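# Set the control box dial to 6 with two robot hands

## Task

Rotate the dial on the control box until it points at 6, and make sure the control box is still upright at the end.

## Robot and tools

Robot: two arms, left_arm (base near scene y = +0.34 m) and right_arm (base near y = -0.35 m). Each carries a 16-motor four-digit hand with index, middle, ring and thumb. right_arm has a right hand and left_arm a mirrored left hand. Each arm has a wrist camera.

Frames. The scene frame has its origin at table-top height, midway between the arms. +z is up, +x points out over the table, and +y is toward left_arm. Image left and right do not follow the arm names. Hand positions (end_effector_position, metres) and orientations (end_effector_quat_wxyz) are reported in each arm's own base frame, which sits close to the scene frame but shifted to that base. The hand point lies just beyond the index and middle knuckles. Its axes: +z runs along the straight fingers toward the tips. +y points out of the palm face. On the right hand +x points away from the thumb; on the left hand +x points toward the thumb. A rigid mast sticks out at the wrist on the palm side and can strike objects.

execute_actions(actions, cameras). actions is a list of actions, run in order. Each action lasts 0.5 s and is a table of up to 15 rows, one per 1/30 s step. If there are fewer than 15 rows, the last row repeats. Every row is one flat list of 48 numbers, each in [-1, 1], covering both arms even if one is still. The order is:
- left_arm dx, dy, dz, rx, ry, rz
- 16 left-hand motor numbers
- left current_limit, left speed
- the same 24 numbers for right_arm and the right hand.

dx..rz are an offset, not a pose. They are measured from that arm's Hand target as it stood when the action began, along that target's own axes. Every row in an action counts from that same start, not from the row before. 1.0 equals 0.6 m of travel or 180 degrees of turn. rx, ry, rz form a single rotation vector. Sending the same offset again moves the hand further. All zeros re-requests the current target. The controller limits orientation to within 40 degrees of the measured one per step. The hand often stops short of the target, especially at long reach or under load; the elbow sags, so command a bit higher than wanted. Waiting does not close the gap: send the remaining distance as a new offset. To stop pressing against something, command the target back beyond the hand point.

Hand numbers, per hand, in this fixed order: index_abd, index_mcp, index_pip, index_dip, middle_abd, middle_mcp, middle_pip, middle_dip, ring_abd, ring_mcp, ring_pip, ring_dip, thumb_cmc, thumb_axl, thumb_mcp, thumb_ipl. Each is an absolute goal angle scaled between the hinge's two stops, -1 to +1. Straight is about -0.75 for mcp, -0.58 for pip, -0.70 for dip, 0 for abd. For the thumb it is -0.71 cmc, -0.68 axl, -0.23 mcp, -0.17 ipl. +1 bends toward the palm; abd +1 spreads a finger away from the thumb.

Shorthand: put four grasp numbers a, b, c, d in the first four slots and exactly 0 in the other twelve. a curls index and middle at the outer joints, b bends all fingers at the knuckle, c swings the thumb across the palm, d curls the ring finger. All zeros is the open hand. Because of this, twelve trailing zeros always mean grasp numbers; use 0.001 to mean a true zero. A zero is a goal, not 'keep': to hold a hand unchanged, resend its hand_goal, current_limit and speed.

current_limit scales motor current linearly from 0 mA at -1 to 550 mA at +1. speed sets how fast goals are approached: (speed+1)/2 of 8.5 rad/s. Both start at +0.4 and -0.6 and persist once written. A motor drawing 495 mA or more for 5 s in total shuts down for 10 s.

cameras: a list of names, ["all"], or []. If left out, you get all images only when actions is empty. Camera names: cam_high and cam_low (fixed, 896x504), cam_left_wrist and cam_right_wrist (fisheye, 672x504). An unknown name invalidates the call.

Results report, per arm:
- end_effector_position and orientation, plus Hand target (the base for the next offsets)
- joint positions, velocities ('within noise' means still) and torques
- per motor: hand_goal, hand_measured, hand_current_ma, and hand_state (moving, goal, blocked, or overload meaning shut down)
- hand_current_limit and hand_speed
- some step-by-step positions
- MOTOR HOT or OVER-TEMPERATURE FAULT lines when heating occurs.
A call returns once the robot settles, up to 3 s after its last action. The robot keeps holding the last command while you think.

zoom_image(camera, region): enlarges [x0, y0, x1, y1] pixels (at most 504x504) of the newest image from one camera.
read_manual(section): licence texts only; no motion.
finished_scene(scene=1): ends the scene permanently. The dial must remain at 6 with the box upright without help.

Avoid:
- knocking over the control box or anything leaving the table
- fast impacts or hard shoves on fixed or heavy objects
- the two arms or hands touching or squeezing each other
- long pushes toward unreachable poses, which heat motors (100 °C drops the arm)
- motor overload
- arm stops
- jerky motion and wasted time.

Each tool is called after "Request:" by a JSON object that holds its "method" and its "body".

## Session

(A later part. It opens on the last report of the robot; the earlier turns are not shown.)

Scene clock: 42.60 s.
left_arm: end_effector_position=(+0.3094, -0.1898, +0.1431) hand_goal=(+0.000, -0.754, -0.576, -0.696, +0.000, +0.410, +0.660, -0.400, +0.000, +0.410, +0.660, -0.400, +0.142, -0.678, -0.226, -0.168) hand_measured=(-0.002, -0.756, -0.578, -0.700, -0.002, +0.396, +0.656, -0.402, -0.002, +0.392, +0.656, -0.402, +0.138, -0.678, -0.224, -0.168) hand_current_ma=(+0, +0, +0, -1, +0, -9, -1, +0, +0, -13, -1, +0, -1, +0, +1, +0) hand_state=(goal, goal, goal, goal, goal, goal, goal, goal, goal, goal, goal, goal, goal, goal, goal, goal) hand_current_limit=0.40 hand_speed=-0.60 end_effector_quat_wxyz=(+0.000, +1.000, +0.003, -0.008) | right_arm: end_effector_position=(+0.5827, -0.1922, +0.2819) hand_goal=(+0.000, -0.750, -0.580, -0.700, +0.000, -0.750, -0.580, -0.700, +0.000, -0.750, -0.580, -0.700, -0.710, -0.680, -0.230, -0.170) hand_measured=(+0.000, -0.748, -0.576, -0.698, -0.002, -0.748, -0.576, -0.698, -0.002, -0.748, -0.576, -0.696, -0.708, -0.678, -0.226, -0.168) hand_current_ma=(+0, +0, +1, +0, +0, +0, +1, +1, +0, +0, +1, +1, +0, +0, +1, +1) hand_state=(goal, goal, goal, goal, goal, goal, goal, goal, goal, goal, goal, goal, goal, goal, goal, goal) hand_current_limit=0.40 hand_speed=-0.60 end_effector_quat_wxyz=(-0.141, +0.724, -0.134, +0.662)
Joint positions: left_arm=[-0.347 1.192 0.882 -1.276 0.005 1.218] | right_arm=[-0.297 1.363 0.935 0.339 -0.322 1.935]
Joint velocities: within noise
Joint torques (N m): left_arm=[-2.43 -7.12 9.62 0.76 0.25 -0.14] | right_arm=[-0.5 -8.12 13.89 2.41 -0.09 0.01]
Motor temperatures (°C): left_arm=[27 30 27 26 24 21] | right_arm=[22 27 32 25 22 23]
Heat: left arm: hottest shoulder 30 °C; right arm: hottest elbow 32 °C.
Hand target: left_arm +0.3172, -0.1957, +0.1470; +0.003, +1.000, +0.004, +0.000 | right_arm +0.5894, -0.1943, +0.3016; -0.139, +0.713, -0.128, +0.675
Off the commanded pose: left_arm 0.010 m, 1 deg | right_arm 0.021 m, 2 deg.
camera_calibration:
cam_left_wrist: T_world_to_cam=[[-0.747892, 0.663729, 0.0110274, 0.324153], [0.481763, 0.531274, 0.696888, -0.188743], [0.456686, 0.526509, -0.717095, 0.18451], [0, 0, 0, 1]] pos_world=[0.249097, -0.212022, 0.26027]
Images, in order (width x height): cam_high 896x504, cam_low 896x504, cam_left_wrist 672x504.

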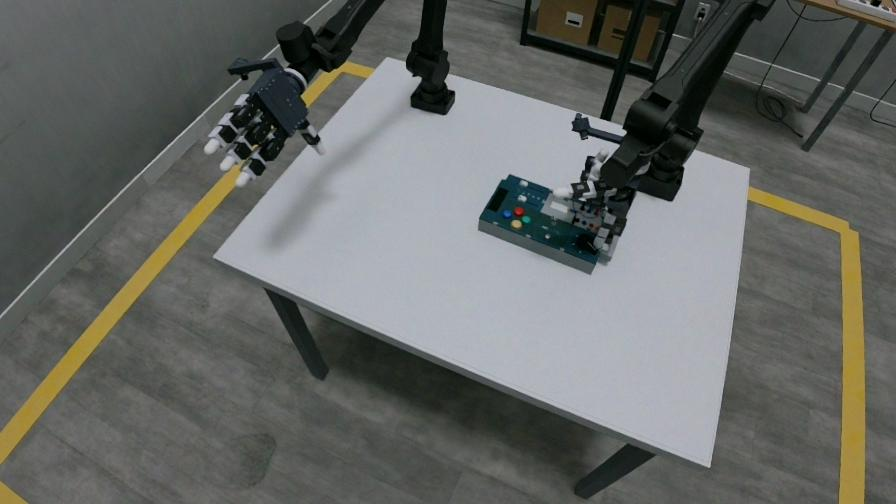

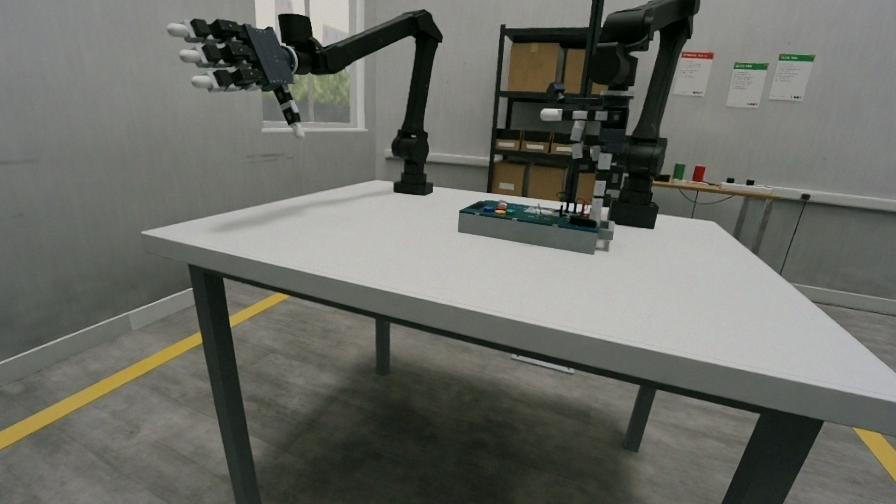

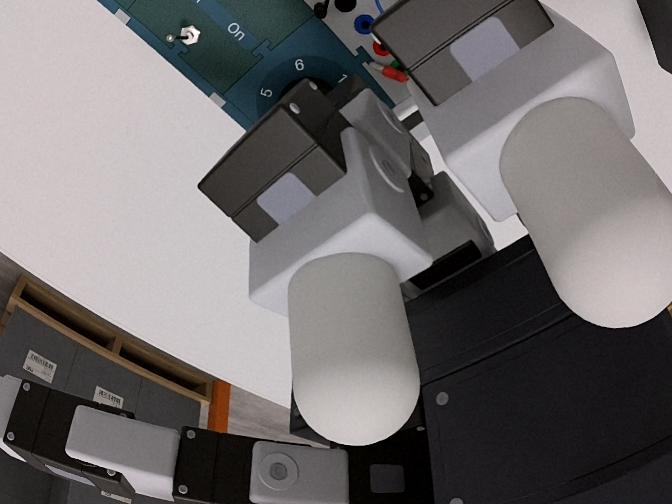

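Request:
{"method": "execute_actions", "body": {"actions": [[[0.02,0.004,0.0,0,0,0,0.001,-0.754,-0.576,-0.696,0.001,0.41,0.66,-0.40,0.001,0.41,0.66,-0.40,0.143,-0.678,-0.226,-0.168,0.4,-0.6,0,0,0,0,0,0,0,0,0,0,0,0,0,0,0,0,0,0,0,0,0,0,0.4,-0.6]]], "cameras": ["cam_high","cam_low"]}}

Request:
{"method": "zoom_image", "body": {"camera": "cam_high", "region": [570, 210, 630, 280]}}

Scene clock: 43.63 s.
left_arm: end_effector_position=(+0.3122, -0.1909, +0.1386) hand_goal=(+0.000, -0.754, -0.576, -0.696, +0.000, +0.410, +0.660, -0.400, +0.000, +0.410, +0.660, -0.400, +0.142, -0.678, -0.226, -0.168) hand_measured=(+0.016, -0.758, -0.580, -0.698, -0.002, +0.396, +0.656, -0.402, -0.002, +0.392, +0.656, -0.402, +0.138, -0.678, -0.224, -0.168) hand_current_ma=(+7, -1, -1, -1, +0, -9, -1, +0, +0, -13, -1, +0, -1, +0, +1, +0) hand_state=(goal, goal, goal, goal, goal, goal, goal, goal, goal, goal, goal, goal, goal, goal, goal, goal) hand_current_limit=0.40 hand_speed=-0.60 end_effector_quat_wxyz=(-0.002, +1.000, +0.003, -0.013) | right_arm: end_effector_position=(+0.5827, -0.1922, +0.2819) hand_goal=(+0.000, -0.750, -0.580, -0.700, +0.000, -0.750, -0.580, -0.700, +0.000, -0.750, -0.580, -0.700, -0.710, -0.680, -0.230, -0.170) hand_measured=(+0.000, -0.748, -0.576, -0.698, -0.002, -0.748, -0.576, -0.698, -0.002, -0.748, -0.576, -0.696, -0.708, -0.678, -0.226, -0.168) hand_current_ma=(+0, +0, +1, +0, +0, +0, +1, +1, +0, +0, +1, +1, +0, +0, +1, +1) hand_state=(goal, goal, goal, goal, goal, goal, goal, goal, goal, goal, goal, goal, goal, goal, goal, goal) hand_current_limit=0.40 hand_speed=-0.60 end_effector_quat_wxyz=(-0.141, +0.724, -0.134, +0.662)
Joint positions: left_arm=[-0.347 1.212 0.887 -1.272 0.005 1.218] | right_arm=[-0.297 1.363 0.935 0.339 -0.322 1.935]
Joint torques (N m): left_arm=[-0.79 -6.42 11.37 0.61 0.29 -0.09] | right_arm=[-0.5 -8.12 13.89 2.4 -0.09 0.01]
Heat: left arm: hottest shoulder 30 °C; right arm: hottest elbow 32 °C.
Hand target: left_arm +0.3292, -0.1980, +0.1471; +0.003, +1.000, +0.004, +0.000 | right_arm +0.5894, -0.1943, +0.3016; -0.139, +0.713, -0.128, +0.675
Off the commanded pose: left_arm 0.020 m, 2 deg | right_arm 0.021 m, 2 deg.
Step readings (end_effector_position of left_arm | right_arm):
0: (+0.3094, -0.1898, +0.1431) | (+0.5827, -0.1922, +0.2819)
1: (+0.3094, -0.1898, +0.1431) | (+0.5827, -0.1922, +0.2819)
2: (+0.3095, -0.1899, +0.1429) | (+0.5827, -0.1922, +0.2819)
4: (+0.3098, -0.1900, +0.1411) | (+0.5827, -0.1922, +0.2819)
8: (+0.3118, -0.1907, +0.1383) | (+0.5827, -0.1922, +0.2819)
15: (+0.3122, -0.1909, +0.1386) | (+0.5827, -0.1922, +0.2819)
Images, in order (width x height): cam_high 896x504, cam_low 896x504.

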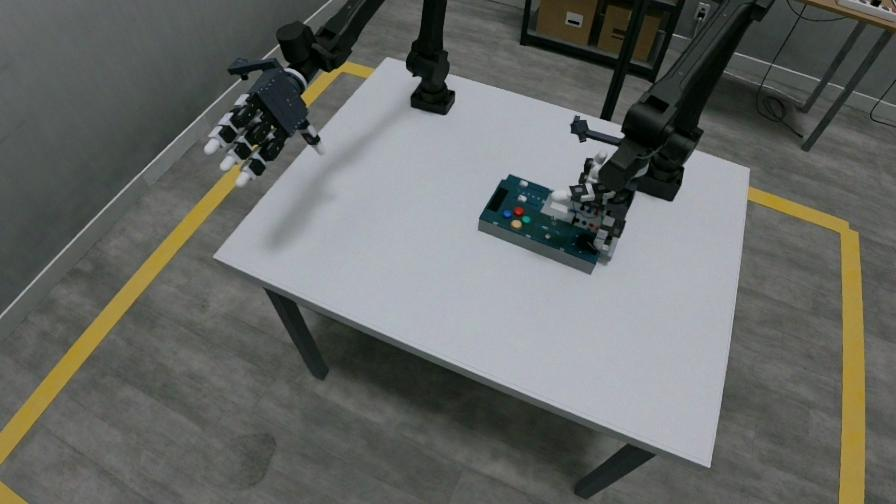

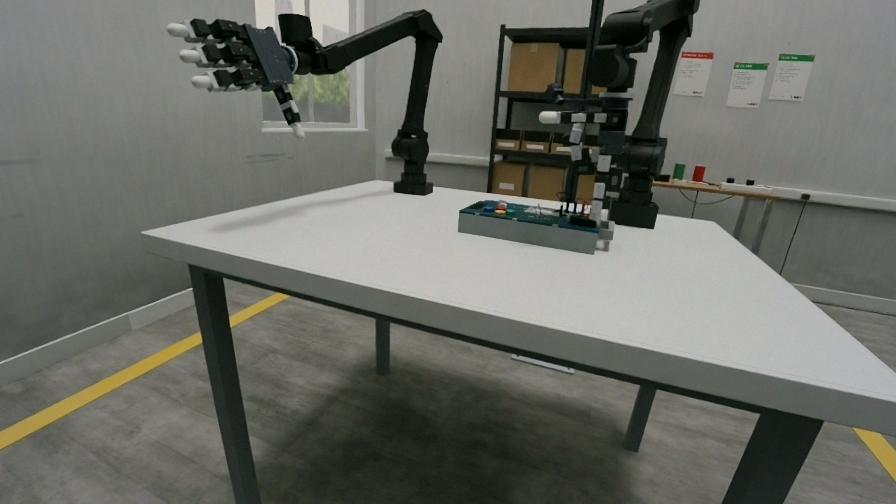

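Scaled by 7.200 from the camera's 896x504 image, which has a finer 1280x720 frame.

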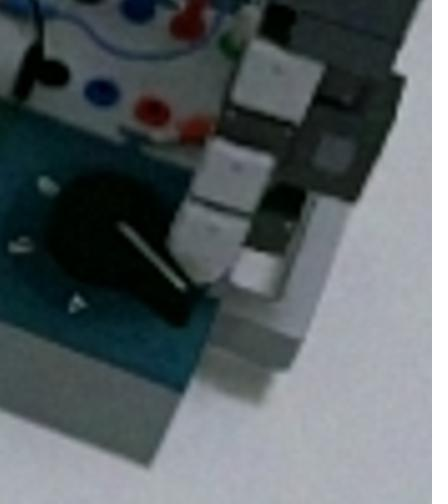

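Request:
{"method": "execute_actions", "body": {"actions": [[[0.017,0.006,-0.01,0,0,0,0.001,-0.754,-0.576,-0.696,0.001,0.41,0.66,-0.40,0.001,0.41,0.66,-0.40,0.143,-0.678,-0.226,-0.168,0.4,-0.6,0,0,0,0,0,0,0,0,0,0,0,0,0,0,0,0,0,0,0,0,0,0,0.4,-0.6]]], "cameras": ["cam_high","cam_low"]}}

Request:
{"method": "zoom_image", "body": {"camera": "cam_high", "region": [570, 210, 630, 280]}}

Scene clock: 44.53 s.
left_arm: end_effector_position=(+0.3181, -0.1930, +0.1384) hand_goal=(+0.000, -0.754, -0.576, -0.696, +0.000, +0.410, +0.660, -0.400, +0.000, +0.410, +0.660, -0.400, +0.142, -0.678, -0.226, -0.168) hand_measured=(+0.048, -0.766, -0.580, -0.698, -0.002, +0.396, +0.656, -0.402, -0.002, +0.392, +0.656, -0.402, +0.138, -0.678, -0.224, -0.168) hand_current_ma=(+47, -6, -1, -1, +0, -9, -1, +0, +0, -13, -1, +0, -1, +0, +1, +0) hand_state=(blocked, goal, goal, goal, goal, goal, goal, goal, goal, goal, goal, goal, goal, goal, goal, goal) hand_current_limit=0.40 hand_speed=-0.60 end_effector_quat_wxyz=(-0.004, +1.000, +0.003, -0.019) | right_arm: end_effector_position=(+0.5827, -0.1922, +0.2819) hand_goal=(+0.000, -0.750, -0.580, -0.700, +0.000, -0.750, -0.580, -0.700, +0.000, -0.750, -0.580, -0.700, -0.710, -0.680, -0.230, -0.170) hand_measured=(+0.000, -0.748, -0.576, -0.698, -0.002, -0.748, -0.576, -0.698, -0.002, -0.748, -0.576, -0.696, -0.708, -0.678, -0.226, -0.168) hand_current_ma=(+0, +0, +1, +0, +0, +0, +1, +1, +0, +0, +1, +1, +0, +0, +1, +1) hand_state=(goal, goal, goal, goal, goal, goal, goal, goal, goal, goal, goal, goal, goal, goal, goal, goal) hand_current_limit=0.40 hand_speed=-0.60 end_effector_quat_wxyz=(-0.141, +0.724, -0.134, +0.662)
Joint positions: left_arm=[-0.347 1.238 0.91 -1.281 0.005 1.218] | right_arm=[-0.297 1.363 0.935 0.339 -0.322 1.935]
Joint torques (N m): left_arm=[-1.26 -6.48 12.15 0.4 0.25 -0.06] | right_arm=[-0.44 -8.18 13.9 2.4 -0.09 0]
Heat: left arm: hottest shoulder 30 °C; right arm: hottest elbow 32 °C.
Hand target: left_arm +0.3394, -0.2014, +0.1530; +0.003, +1.000, +0.004, +0.000 | right_arm +0.5894, -0.1943, +0.3016; -0.139, +0.713, -0.128, +0.675
Off the commanded pose: left_arm 0.027 m, 2 deg | right_arm 0.021 m, 2 deg.
Step readings (end_effector_position of left_arm | right_arm):
0: (+0.3122, -0.1909, +0.1386) | (+0.5827, -0.1922, +0.2819)
1: (+0.3124, -0.1909, +0.1387) | (+0.5827, -0.1922, +0.2819)
2: (+0.3128, -0.1911, +0.1389) | (+0.5827, -0.1922, +0.2819)
4: (+0.3145, -0.1917, +0.1388) | (+0.5827, -0.1922, +0.2819)
8: (+0.3176, -0.1928, +0.1385) | (+0.5827, -0.1922, +0.2819)
15: (+0.3181, -0.1930, +0.1384) | (+0.5827, -0.1922, +0.2819)
Images, in order (width x height): cam_high 896x504, cam_low 896x504.

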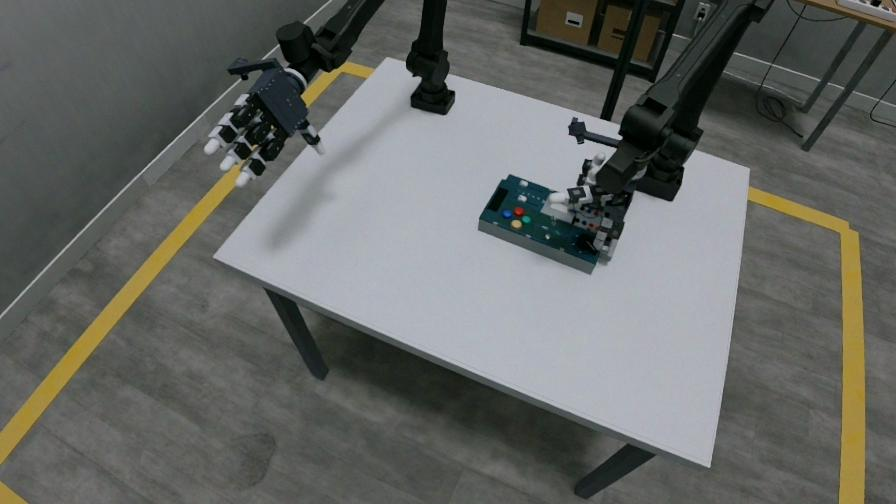

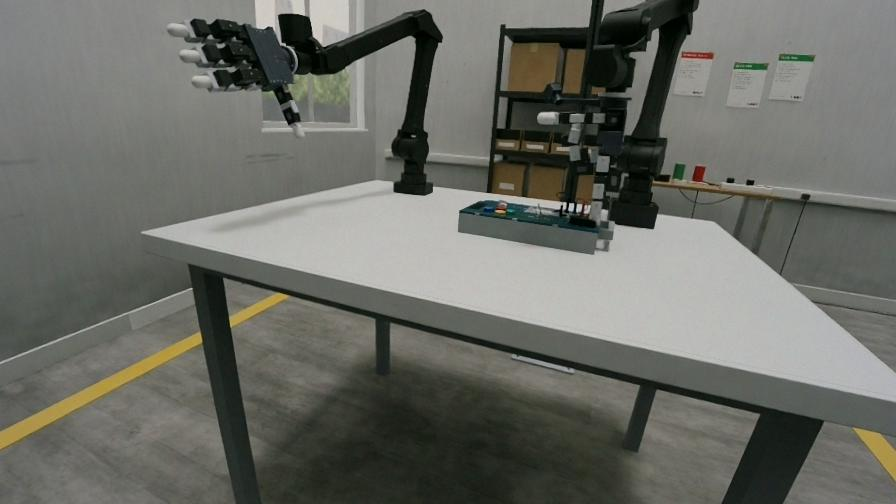

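Scaled by 7.200 from the camera's 896x504 image, which has a finer 1280x720 frame.

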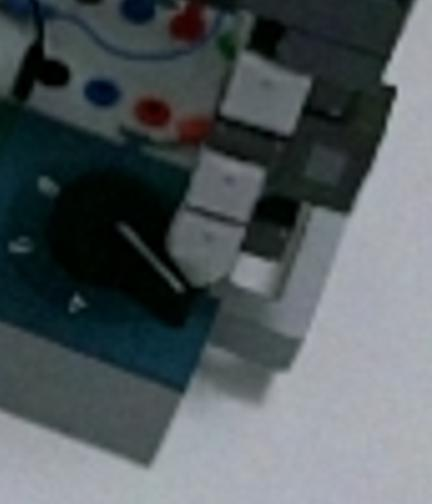

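Request:
{"method": "execute_actions", "body": {"actions": [[[0.0,0.0,-0.012,0,0,0,-0.15,-0.754,-0.576,-0.696,0.001,0.41,0.66,-0.40,0.001,0.41,0.66,-0.40,0.143,-0.678,-0.226,-0.168,0.4,-0.8,0,0,0,0,0,0,0,0,0,0,0,0,0,0,0,0,0,0,0,0,0,0,0.4,-0.6]]], "cameras": ["cam_high","cam_low"]}}

Request:
{"method": "zoom_image", "body": {"camera": "cam_high", "region": [570, 210, 630, 280]}}

Request:
{"method": "zoom_image", "body": {"camera": "cam_low", "region": [560, 185, 630, 255]}}

Scene clock: 45.87 s.
left_arm: end_effector_position=(+0.3136, -0.1921, +0.1393) hand_goal=(-0.150, -0.754, -0.576, -0.696, +0.000, +0.410, +0.660, -0.400, +0.000, +0.410, +0.660, -0.400, +0.142, -0.678, -0.226, -0.168) hand_measured=(-0.034, -0.764, -0.580, -0.698, -0.002, +0.396, +0.656, -0.402, -0.002, +0.392, +0.656, -0.402, +0.138, -0.678, -0.224, -0.168) hand_current_ma=(+213, -5, -1, -1, +0, -9, -1, +0, +0, -13, -1, +0, -1, +0, +1, +0) hand_state=(blocked, goal, goal, goal, goal, goal, goal, goal, goal, goal, goal, goal, goal, goal, goal, goal) hand_current_limit=0.40 hand_speed=-0.80 end_effector_quat_wxyz=(-0.006, +1.000, +0.003, -0.030) | right_arm: end_effector_position=(+0.5827, -0.1922, +0.2819) hand_goal=(+0.000, -0.750, -0.580, -0.700, +0.000, -0.750, -0.580, -0.700, +0.000, -0.750, -0.580, -0.700, -0.710, -0.680, -0.230, -0.170) hand_measured=(+0.000, -0.748, -0.576, -0.698, -0.002, -0.748, -0.576, -0.698, -0.002, -0.748, -0.576, -0.696, -0.708, -0.678, -0.226, -0.168) hand_current_ma=(+0, +0, +1, +0, +0, +0, +1, +1, +0, +0, +1, +1, +0, +0, +1, +1) hand_state=(goal, goal, goal, goal, goal, goal, goal, goal, goal, goal, goal, goal, goal, goal, goal, goal) hand_current_limit=0.40 hand_speed=-0.60 end_effector_quat_wxyz=(-0.141, +0.724, -0.134, +0.662)
Joint positions: left_arm=[-0.347 1.239 0.914 -1.306 0.009 1.218] | right_arm=[-0.297 1.363 0.935 0.339 -0.322 1.935]
Joint torques (N m): left_arm=[-1.61 -8 13 0.54 0.12 -0.04] | right_arm=[-0.5 -8.18 13.9 2.41 -0.09 0.01]
Heat: left arm: hottest shoulder 30 °C; right arm: hottest elbow 32 °C.
Hand target: left_arm +0.3394, -0.2014, +0.1603; +0.003, +1.000, +0.004, +0.000 | right_arm +0.5894, -0.1943, +0.3016; -0.139, +0.713, -0.128, +0.675
Off the commanded pose: left_arm 0.034 m, 4 deg | right_arm 0.021 m, 2 deg.
Step readings (end_effector_position of left_arm | right_arm):
0: (+0.3181, -0.1930, +0.1384) | (+0.5827, -0.1922, +0.2819)
1: (+0.3181, -0.1930, +0.1384) | (+0.5827, -0.1922, +0.2819)
2: (+0.3180, -0.1930, +0.1387) | (+0.5827, -0.1922, +0.2819)
4: (+0.3170, -0.1929, +0.1390) | (+0.5827, -0.1922, +0.2819)
8: (+0.3141, -0.1923, +0.1391) | (+0.5827, -0.1922, +0.2819)
15: (+0.3137, -0.1922, +0.1393) | (+0.5827, -0.1922, +0.2819)
Images, in order (width x height): cam_high 896x504, cam_low 896x504.

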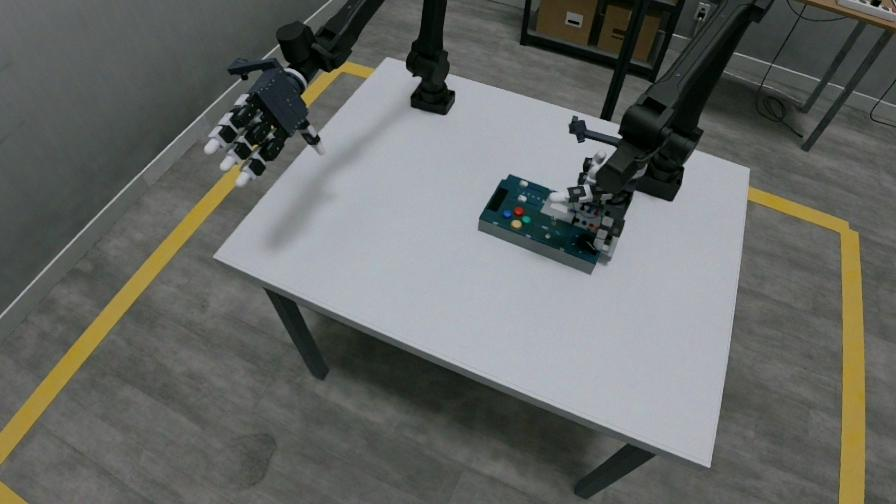

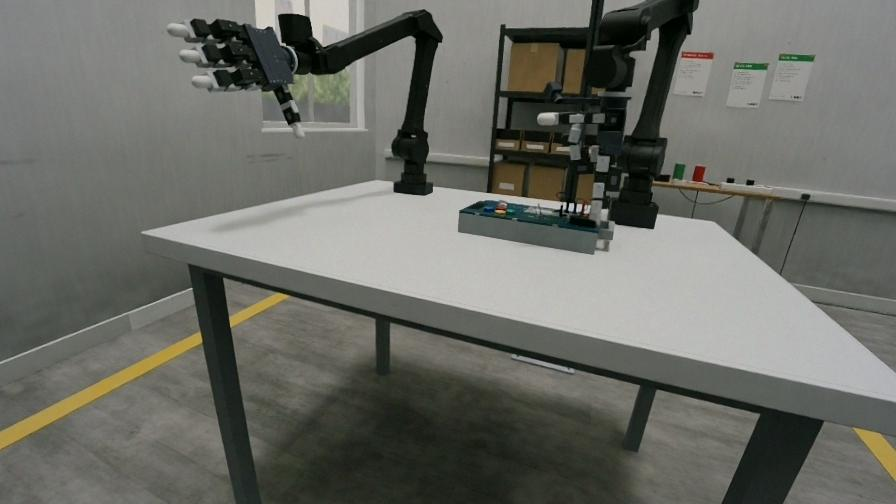

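Scaled by 7.200 from the camera's 896x504 image, which has a finer 1280x720 frame.

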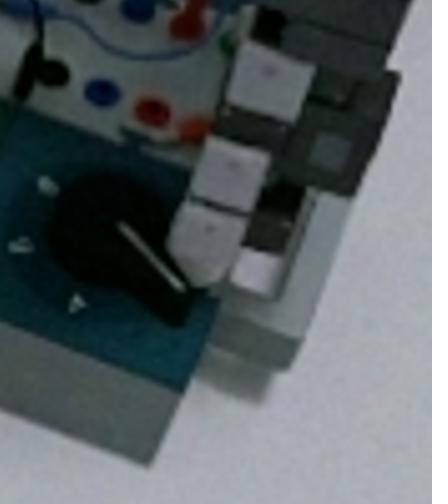

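Scaled by 7.200 from the camera's 896x504 image, which has a finer 1280x720 frame.

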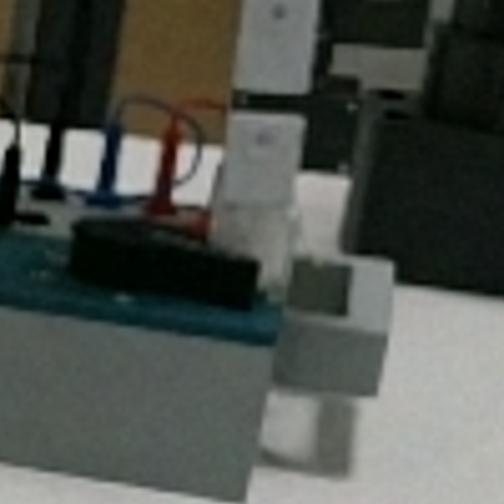

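Request:
{"method": "execute_actions", "body": {"actions": [[[0.02,0.01,0.0,0,0,0,-0.22,-0.754,-0.576,-0.696,0.001,0.41,0.66,-0.40,0.001,0.41,0.66,-0.40,0.143,-0.678,-0.226,-0.168,0.4,-0.8,0,0,0,0,0,0,0,0,0,0,0,0,0,0,0,0,0,0,0,0,0,0,0.4,-0.6]]], "cameras": ["cam_high","cam_low"]}}

Request:
{"method": "zoom_image", "body": {"camera": "cam_high", "region": [570, 210, 630, 280]}}

Scene clock: 46.83 s.
left_arm: end_effector_position=(+0.3248, -0.1963, +0.1399) hand_goal=(-0.220, -0.754, -0.576, -0.696, +0.000, +0.410, +0.660, -0.400, +0.000, +0.410, +0.660, -0.400, +0.142, -0.678, -0.226, -0.168) hand_measured=(-0.146, -0.764, -0.580, -0.698, -0.002, +0.396, +0.656, -0.402, -0.002, +0.392, +0.656, -0.402, +0.138, -0.678, -0.224, -0.168) hand_current_ma=(+98, -5, -1, -1, +0, -9, -1, +0, +0, -13, -1, +0, -1, +0, +1, +0) hand_state=(blocked, goal, goal, goal, goal, goal, goal, goal, goal, goal, goal, goal, goal, goal, goal, goal) hand_current_limit=0.40 hand_speed=-0.80 end_effector_quat_wxyz=(-0.007, +0.999, +0.003, -0.033) | right_arm: end_effector_position=(+0.5827, -0.1922, +0.2819) hand_goal=(+0.000, -0.750, -0.580, -0.700, +0.000, -0.750, -0.580, -0.700, +0.000, -0.750, -0.580, -0.700, -0.710, -0.680, -0.230, -0.170) hand_measured=(+0.000, -0.748, -0.576, -0.698, -0.002, -0.748, -0.576, -0.698, -0.002, -0.748, -0.576, -0.696, -0.708, -0.678, -0.226, -0.168) hand_current_ma=(+0, +0, +1, +0, +0, +0, +1, +1, +0, +0, +1, +1, +0, +0, +1, +1) hand_state=(goal, goal, goal, goal, goal, goal, goal, goal, goal, goal, goal, goal, goal, goal, goal, goal) hand_current_limit=0.40 hand_speed=-0.60 end_effector_quat_wxyz=(-0.141, +0.724, -0.134, +0.662)
Joint positions: left_arm=[-0.347 1.275 0.947 -1.309 0.009 1.218] | right_arm=[-0.297 1.363 0.935 0.339 -0.322 1.935]
Joint torques (N m): left_arm=[-1.49 -7.53 12.68 0.92 0.18 -0.09] | right_arm=[-0.44 -8.18 13.9 2.4 -0.1 0.01]
Heat: left arm: hottest shoulder 30 °C; right arm: hottest elbow 32 °C.
Hand target: left_arm +0.3514, -0.2073, +0.1602; +0.003, +1.000, +0.004, +0.000 | right_arm +0.5894, -0.1943, +0.3016; -0.139, +0.713, -0.128, +0.675
Off the commanded pose: left_arm 0.035 m, 4 deg | right_arm 0.021 m, 2 deg.
Step readings (end_effector_position of left_arm | right_arm):
0: (+0.3136, -0.1921, +0.1393) | (+0.5827, -0.1922, +0.2819)
1: (+0.3136, -0.1921, +0.1392) | (+0.5827, -0.1922, +0.2819)
2: (+0.3139, -0.1923, +0.1395) | (+0.5827, -0.1922, +0.2819)
4: (+0.3158, -0.1931, +0.1397) | (+0.5827, -0.1922, +0.2819)
8: (+0.3226, -0.1955, +0.1399) | (+0.5827, -0.1922, +0.2819)
15: (+0.3248, -0.1963, +0.1399) | (+0.5827, -0.1922, +0.2819)
Images, in order (width x height): cam_high 896x504, cam_low 896x504.

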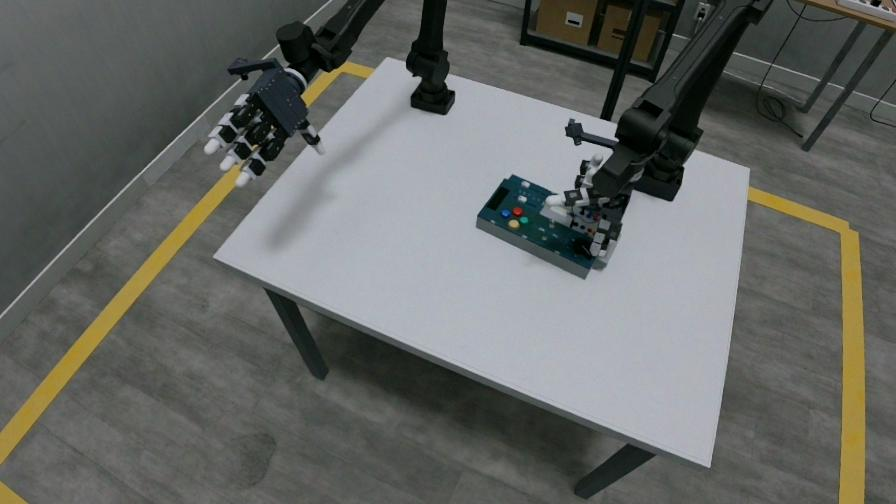

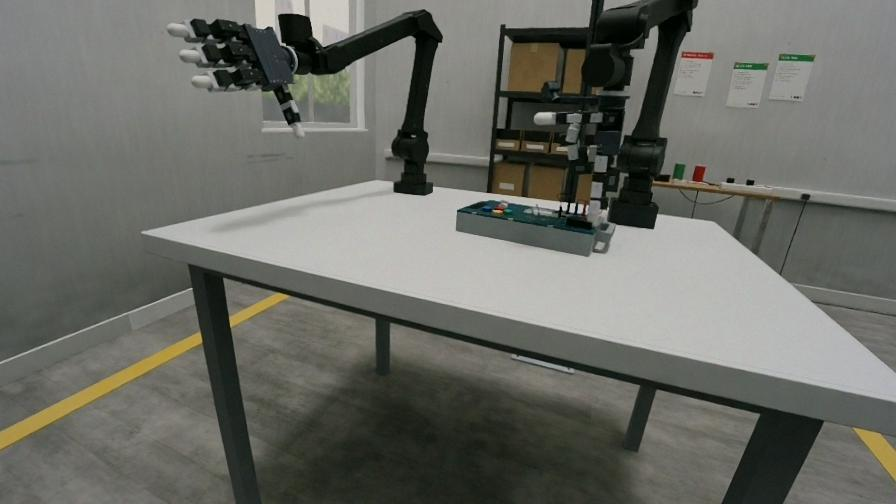

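Scaled by 7.200 from the camera's 896x504 image, which has a finer 1280x720 frame.

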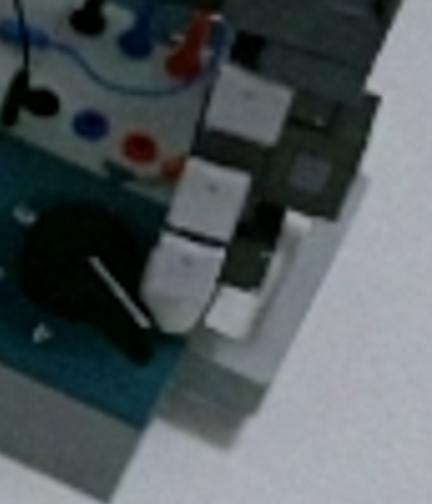

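Request:
{"method": "execute_actions", "body": {"actions": [[[-0.02,0.0,0.0,0,0,0,0.001,-0.754,-0.576,-0.696,0.001,0.41,0.66,-0.40,0.001,0.41,0.66,-0.40,0.143,-0.678,-0.226,-0.168,0.4,-0.7,0,0,0,0,0,0,0,0,0,0,0,0,0,0,0,0,0,0,0,0,0,0,0.4,-0.6]],[[0.0,0.0,-0.07,0,0,0,0.001,-0.754,-0.576,-0.696,0.001,0.41,0.66,-0.40,0.001,0.41,0.66,-0.40,0.143,-0.678,-0.226,-0.168,0.4,-0.6,0,0,0,0,0,0,0,0,0,0,0,0,0,0,0,0,0,0,0,0,0,0,0.4,-0.6]],[[0.0,0.0,-0.09,0,0,0,0.001,-0.754,-0.576,-0.696,0.001,0.41,0.66,-0.40,0.001,0.41,0.66,-0.40,0.143,-0.678,-0.226,-0.168,0.4,-0.6,0,0,0,0,0,0,0,0,0,0,0,0,0,0,0,0,0,0,0,0,0,0,0.4,-0.6]]], "cameras": ["cam_high","cam_left_wrist"]}}

Request:
{"method": "zoom_image", "body": {"camera": "cam_high", "region": [560, 210, 620, 280]}}

Request:
{"method": "zoom_image", "body": {"camera": "cam_left_wrist", "region": [200, 0, 420, 140]}}

Scene clock: 53.30 s.
left_arm: end_effector_position=(+0.3305, -0.2007, +0.2393) hand_goal=(+0.000, -0.754, -0.576, -0.696, +0.000, +0.410, +0.660, -0.400, +0.000, +0.410, +0.660, -0.400, +0.142, -0.678, -0.226, -0.168) hand_measured=(-0.004, -0.754, -0.578, -0.698, -0.002, +0.396, +0.656, -0.402, -0.002, +0.392, +0.656, -0.402, +0.138, -0.678, -0.224, -0.168) hand_current_ma=(+0, +0, +0, -1, +0, -9, -1, +0, +0, -13, -1, +0, -1, +0, +1, +0) hand_state=(goal, goal, goal, goal, goal, goal, goal, goal, goal, goal, goal, goal, goal, goal, goal, goal) hand_current_limit=0.40 hand_speed=-0.60 end_effector_quat_wxyz=(-0.001, +1.000, +0.004, -0.014) | right_arm: end_effector_position=(+0.5827, -0.1922, +0.2819) hand_goal=(+0.000, -0.750, -0.580, -0.700, +0.000, -0.750, -0.580, -0.700, +0.000, -0.750, -0.580, -0.700, -0.710, -0.680, -0.230, -0.170) hand_measured=(+0.000, -0.748, -0.576, -0.698, -0.002, -0.748, -0.576, -0.698, -0.002, -0.748, -0.576, -0.696, -0.708, -0.678, -0.226, -0.168) hand_current_ma=(+0, +0, +1, +0, +0, +0, +1, +1, +0, +0, +1, +1, +0, +0, +1, +1) hand_state=(goal, goal, goal, goal, goal, goal, goal, goal, goal, goal, goal, goal, goal, goal, goal, goal) hand_current_limit=0.40 hand_speed=-0.60 end_effector_quat_wxyz=(-0.141, +0.724, -0.134, +0.662)
Joint positions: left_arm=[-0.356 1.215 1.158 -1.541 0.007 1.207] | right_arm=[-0.297 1.363 0.935 0.339 -0.322 1.935]
Joint torques (N m): left_arm=[-1.26 -8.59 12.27 -0.32 0.2 -0.05] | right_arm=[-0.5 -8.12 13.9 2.4 -0.1 0.01]
Heat: left arm: hottest elbow 30 °C; right arm: hottest elbow 33 °C.
Hand target: left_arm +0.3395, -0.2068, +0.2563; +0.003, +1.000, +0.004, +0.000 | right_arm +0.5894, -0.1943, +0.3016; -0.139, +0.713, -0.128, +0.675
Off the commanded pose: left_arm 0.020 m, 2 deg | right_arm 0.021 m, 2 deg.
Step readings (end_effector_position of left_arm | right_arm):
0: (+0.3248, -0.1963, +0.1399) | (+0.5827, -0.1922, +0.2819)
1: (+0.3248, -0.1963, +0.1399) | (+0.5827, -0.1922, +0.2819)
2: (+0.3249, -0.1963, +0.1399) | (+0.5827, -0.1922, +0.2819)
4: (+0.3251, -0.1971, +0.1399) | (+0.5827, -0.1922, +0.2819)
8: (+0.3261, -0.1982, +0.1408) | (+0.5827, -0.1922, +0.2819)
15: (+0.3261, -0.1985, +0.1419) | (+0.5827, -0.1922, +0.2819)
16: (+0.3261, -0.1985, +0.1419) | (+0.5827, -0.1922, +0.2819)
17: (+0.3258, -0.1984, +0.1427) | (+0.5827, -0.1922, +0.2819)
19: (+0.3236, -0.1978, +0.1480) | (+0.5827, -0.1922, +0.2819)
23: (+0.3262, -0.1991, +0.1692) | (+0.5827, -0.1922, +0.2819)
30: (+0.3303, -0.2006, +0.1864) | (+0.5827, -0.1922, +0.2819)
31: (+0.3295, -0.2003, +0.1863) | (+0.5827, -0.1922, +0.2819)
32: (+0.3280, -0.1998, +0.1878) | (+0.5827, -0.1922, +0.2819)
34: (+0.3243, -0.1984, +0.1953) | (+0.5827, -0.1922, +0.2819)
38: (+0.3293, -0.2003, +0.2219) | (+0.5827, -0.1922, +0.2819)
45: (+0.3317, -0.2011, +0.2395) | (+0.5827, -0.1922, +0.2819)
camera_calibration:
cam_left_wrist: T_world_to_cam=[[-0.74923, 0.661965, 0.0213773, 0.34374], [0.488804, 0.530887, 0.692264, -0.261499], [0.446906, 0.529115, -0.721327, 0.25439], [0, 0, 0, 1]] pos_world=[0.271674, -0.223319, 0.357177]
Images, in order (width x height): cam_high 896x504, cam_left_wrist 672x504.

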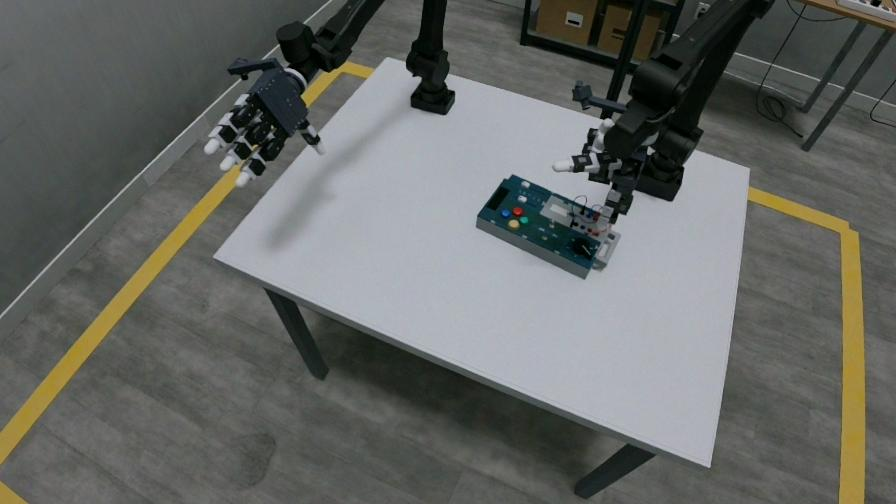

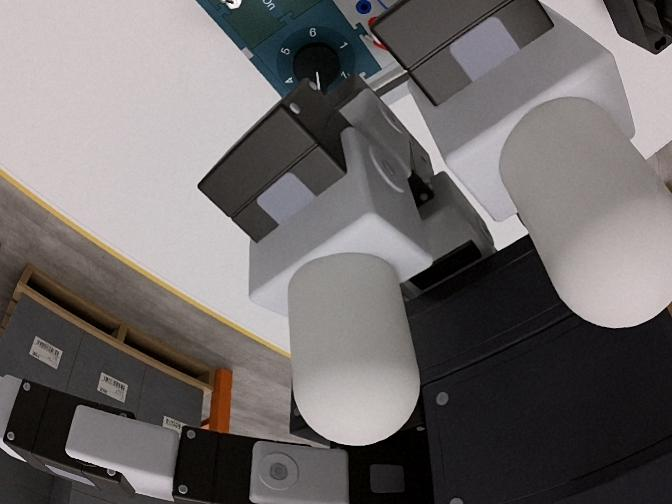

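Scaled by 7.200 from the camera's 896x504 image, which has a finer 1280x720 frame.

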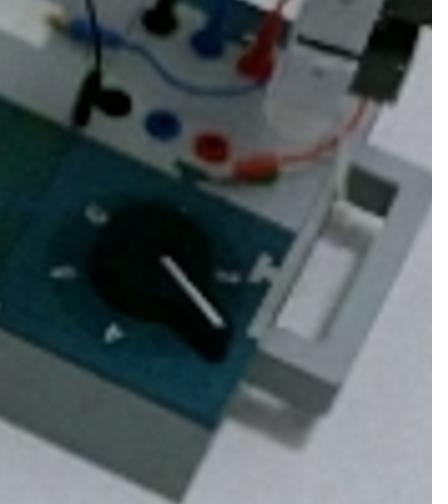

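Scaled by 2.291 from the camera's 672x504 image, which has a finer 960x720 frame.

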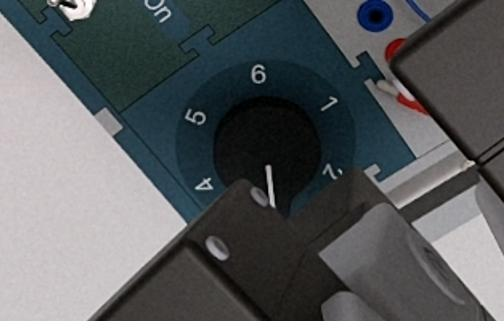

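Request:
{"method": "execute_actions", "body": {"actions": [[[0.038,-0.04,0.0,0,0,-0.1597,-0.08,-0.754,-0.576,-0.696,0.08,-0.754,-0.576,-0.696,0.001,0.41,0.66,-0.40,0.571,-0.678,-0.226,-0.168,0.4,-0.6,0,0,0,0,0,0,0,0,0,0,0,0,0,0,0,0,0,0,0,0,0,0,0.4,-0.6]],[[0.0527,-0.0168,0.0,0,0,-0.1597,-0.08,-0.754,-0.576,-0.696,0.08,-0.754,-0.576,-0.696,0.001,0.41,0.66,-0.40,0.571,-0.678,-0.226,-0.168,0.4,-0.6,0,0,0,0,0,0,0,0,0,0,0,0,0,0,0,0,0,0,0,0,0,0,0.4,-0.6]],[[0.0543,0.0105,0.0,0,0,-0.1597,-0.08,-0.754,-0.576,-0.696,0.08,-0.754,-0.576,-0.696,0.001,0.41,0.66,-0.40,0.571,-0.678,-0.226,-0.168,0.4,-0.6,0,0,0,0,0,0,0,0,0,0,0,0,0,0,0,0,0,0,0,0,0,0,0.4,-0.6]],[[0.0425,0.0353,0.0,0,0,-0.1597,-0.08,-0.754,-0.576,-0.696,0.08,-0.754,-0.576,-0.696,0.001,0.41,0.66,-0.40,0.571,-0.678,-0.226,-0.168,0.4,-0.6,0,0,0,0,0,0,0,0,0,0,0,0,0,0,0,0,0,0,0,0,0,0,0.4,-0.6]]], "cameras": ["cam_high","cam_low","cam_left_wrist"]}}

Request:
{"method": "zoom_image", "body": {"camera": "cam_high", "region": [540, 180, 640, 280]}}

Request:
{"method": "zoom_image", "body": {"camera": "cam_left_wrist", "region": [170, 0, 470, 200]}}

Scene clock: 57.43 s.
left_arm: end_effector_position=(+0.4175, -0.1043, +0.2398) hand_goal=(-0.080, -0.754, -0.576, -0.696, +0.080, -0.754, -0.576, -0.696, +0.000, +0.410, +0.660, -0.400, +0.570, -0.678, -0.226, -0.168) hand_measured=(-0.078, -0.754, -0.578, -0.698, +0.076, -0.750, -0.572, -0.694, -0.002, +0.392, +0.656, -0.402, +0.568, -0.678, -0.224, -0.168) hand_current_ma=(+0, +0, +0, -1, -1, +1, +1, +0, +0, -13, -1, +0, +0, +0, +1, +0) hand_state=(goal, goal, goal, goal, goal, goal, goal, goal, goal, goal, goal, goal, goal, goal, goal, goal) hand_current_limit=0.40 hand_speed=-0.60 end_effector_quat_wxyz=(-0.012, +0.539, +0.842, -0.007) | right_arm: end_effector_position=(+0.5827, -0.1922, +0.2819) hand_goal=(+0.000, -0.750, -0.580, -0.700, +0.000, -0.750, -0.580, -0.700, +0.000, -0.750, -0.580, -0.700, -0.710, -0.680, -0.230, -0.170) hand_measured=(+0.000, -0.748, -0.576, -0.698, -0.002, -0.748, -0.576, -0.698, -0.002, -0.748, -0.576, -0.696, -0.708, -0.678, -0.226, -0.168) hand_current_ma=(+0, +0, +1, +0, +0, +0, +1, +1, +0, +0, +1, +1, +0, +0, +1, +1) hand_state=(goal, goal, goal, goal, goal, goal, goal, goal, goal, goal, goal, goal, goal, goal, goal, goal) hand_current_limit=0.40 hand_speed=-0.60 end_effector_quat_wxyz=(-0.141, +0.724, -0.134, +0.662)
Joint positions: left_arm=[-0.424 1.363 1.295 -1.529 0.011 -0.855] | right_arm=[-0.297 1.363 0.935 0.339 -0.322 1.935]
Joint torques (N m): left_arm=[-1.32 -10.75 12.46 -0.01 -0.21 -0.16] | right_arm=[-0.5 -8.12 13.91 2.4 -0.1 0.01]
Heat: left arm: hottest elbow 30 °C; right arm: hottest elbow 33 °C.
Hand target: left_arm +0.4300, -0.1099, +0.2556; +0.002, +0.534, +0.845, -0.003 | right_arm +0.5894, -0.1943, +0.3016; -0.139, +0.713, -0.128, +0.675
Off the commanded pose: left_arm 0.021 m, 2 deg | right_arm 0.021 m, 2 deg.
Step readings (end_effector_position of left_arm | right_arm):
0: (+0.3305, -0.2007, +0.2393) | (+0.5827, -0.1922, +0.2819)
1: (+0.3309, -0.2006, +0.2393) | (+0.5827, -0.1922, +0.2819)
2: (+0.3324, -0.2006, +0.2396) | (+0.5827, -0.1922, +0.2819)
4: (+0.3384, -0.1986, +0.2412) | (+0.5827, -0.1922, +0.2819)
8: (+0.3488, -0.1912, +0.2475) | (+0.5827, -0.1922, +0.2819)
15: (+0.3585, -0.1813, +0.2517) | (+0.5827, -0.1922, +0.2819)
16: (+0.3595, -0.1808, +0.2517) | (+0.5827, -0.1922, +0.2819)
17: (+0.3613, -0.1797, +0.2518) | (+0.5827, -0.1922, +0.2819)
19: (+0.3666, -0.1754, +0.2521) | (+0.5827, -0.1922, +0.2819)
23: (+0.3750, -0.1648, +0.2517) | (+0.5827, -0.1922, +0.2819)
30: (+0.3784, -0.1588, +0.2511) | (+0.5827, -0.1922, +0.2819)
31: (+0.3787, -0.1580, +0.2510) | (+0.5827, -0.1922, +0.2819)
32: (+0.3794, -0.1561, +0.2507) | (+0.5827, -0.1922, +0.2819)
34: (+0.3811, -0.1504, +0.2489) | (+0.5827, -0.1922, +0.2819)
38: (+0.3849, -0.1374, +0.2408) | (+0.5827, -0.1922, +0.2819)
45: (+0.3907, -0.1300, +0.2338) | (+0.5827, -0.1922, +0.2819)
46: (+0.3913, -0.1293, +0.2342) | (+0.5827, -0.1922, +0.2819)
47: (+0.3921, -0.1275, +0.2350) | (+0.5827, -0.1922, +0.2819)
49: (+0.3962, -0.1243, +0.2375) | (+0.5827, -0.1922, +0.2819)
53: (+0.4102, -0.1186, +0.2418) | (+0.5827, -0.1922, +0.2819)
60: (+0.4175, -0.1085, +0.2371) | (+0.5827, -0.1922, +0.2819)
camera_calibration:
cam_left_wrist: T_world_to_cam=[[-0.295237, -0.955398, 0.00701536, -0.00981285], [-0.65835, 0.208754, 0.723186, 0.0823293], [-0.692395, 0.208893, -0.690618, 0.599747], [0, 0, 0, 1]] pos_world=[0.466566, -0.151845, 0.354725]
Images, in order (width x height): cam_high 896x504, cam_low 896x504, cam_left_wrist 672x504.

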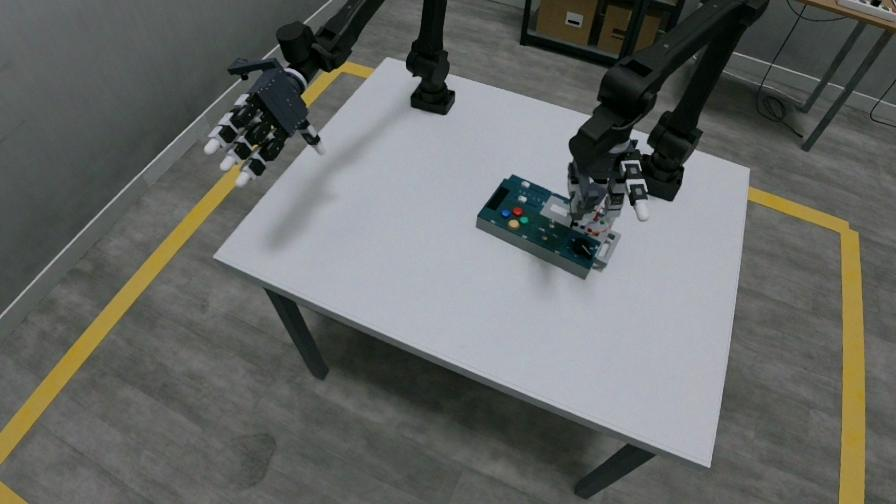

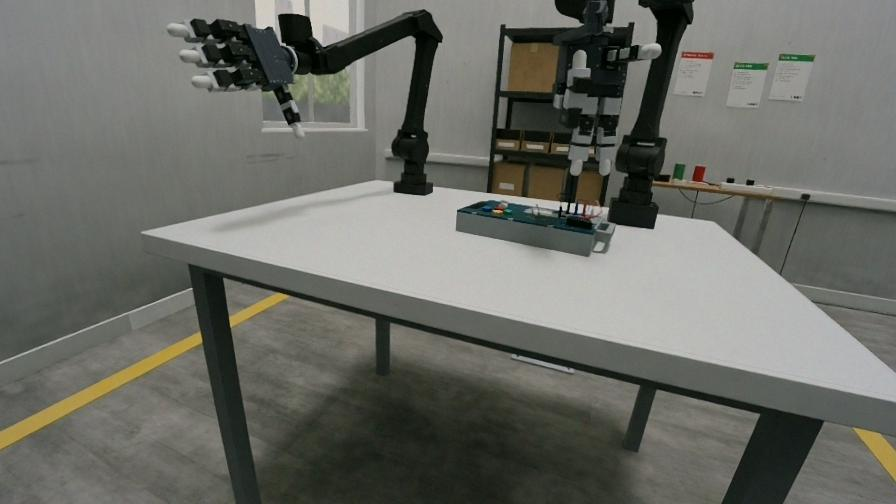

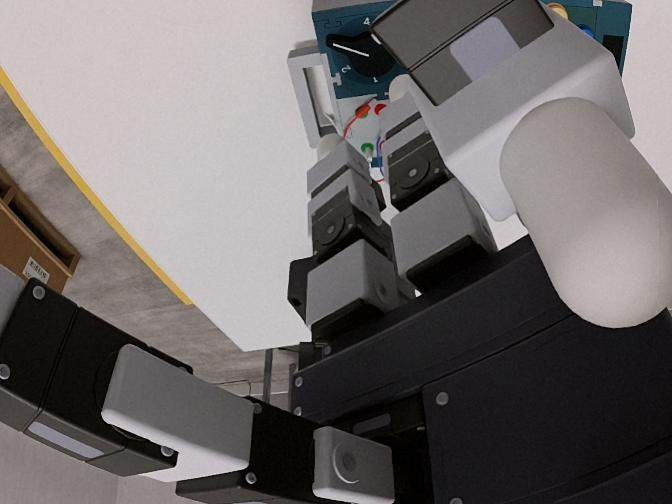

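Scaled by 5.040 from the camera's 896x504 image, which has a finer 1280x720 frame.

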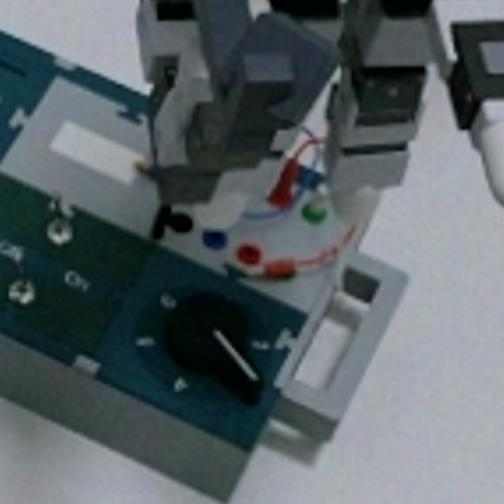

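Scaled by 1.680 from the camera's 672x504 image, which has a finer 960x720 frame.

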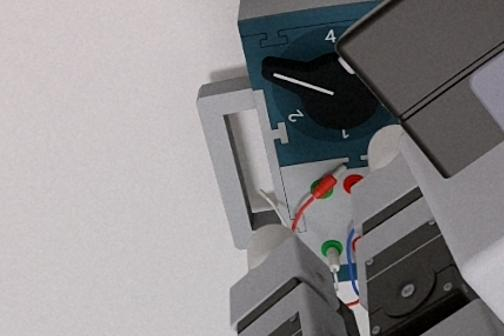

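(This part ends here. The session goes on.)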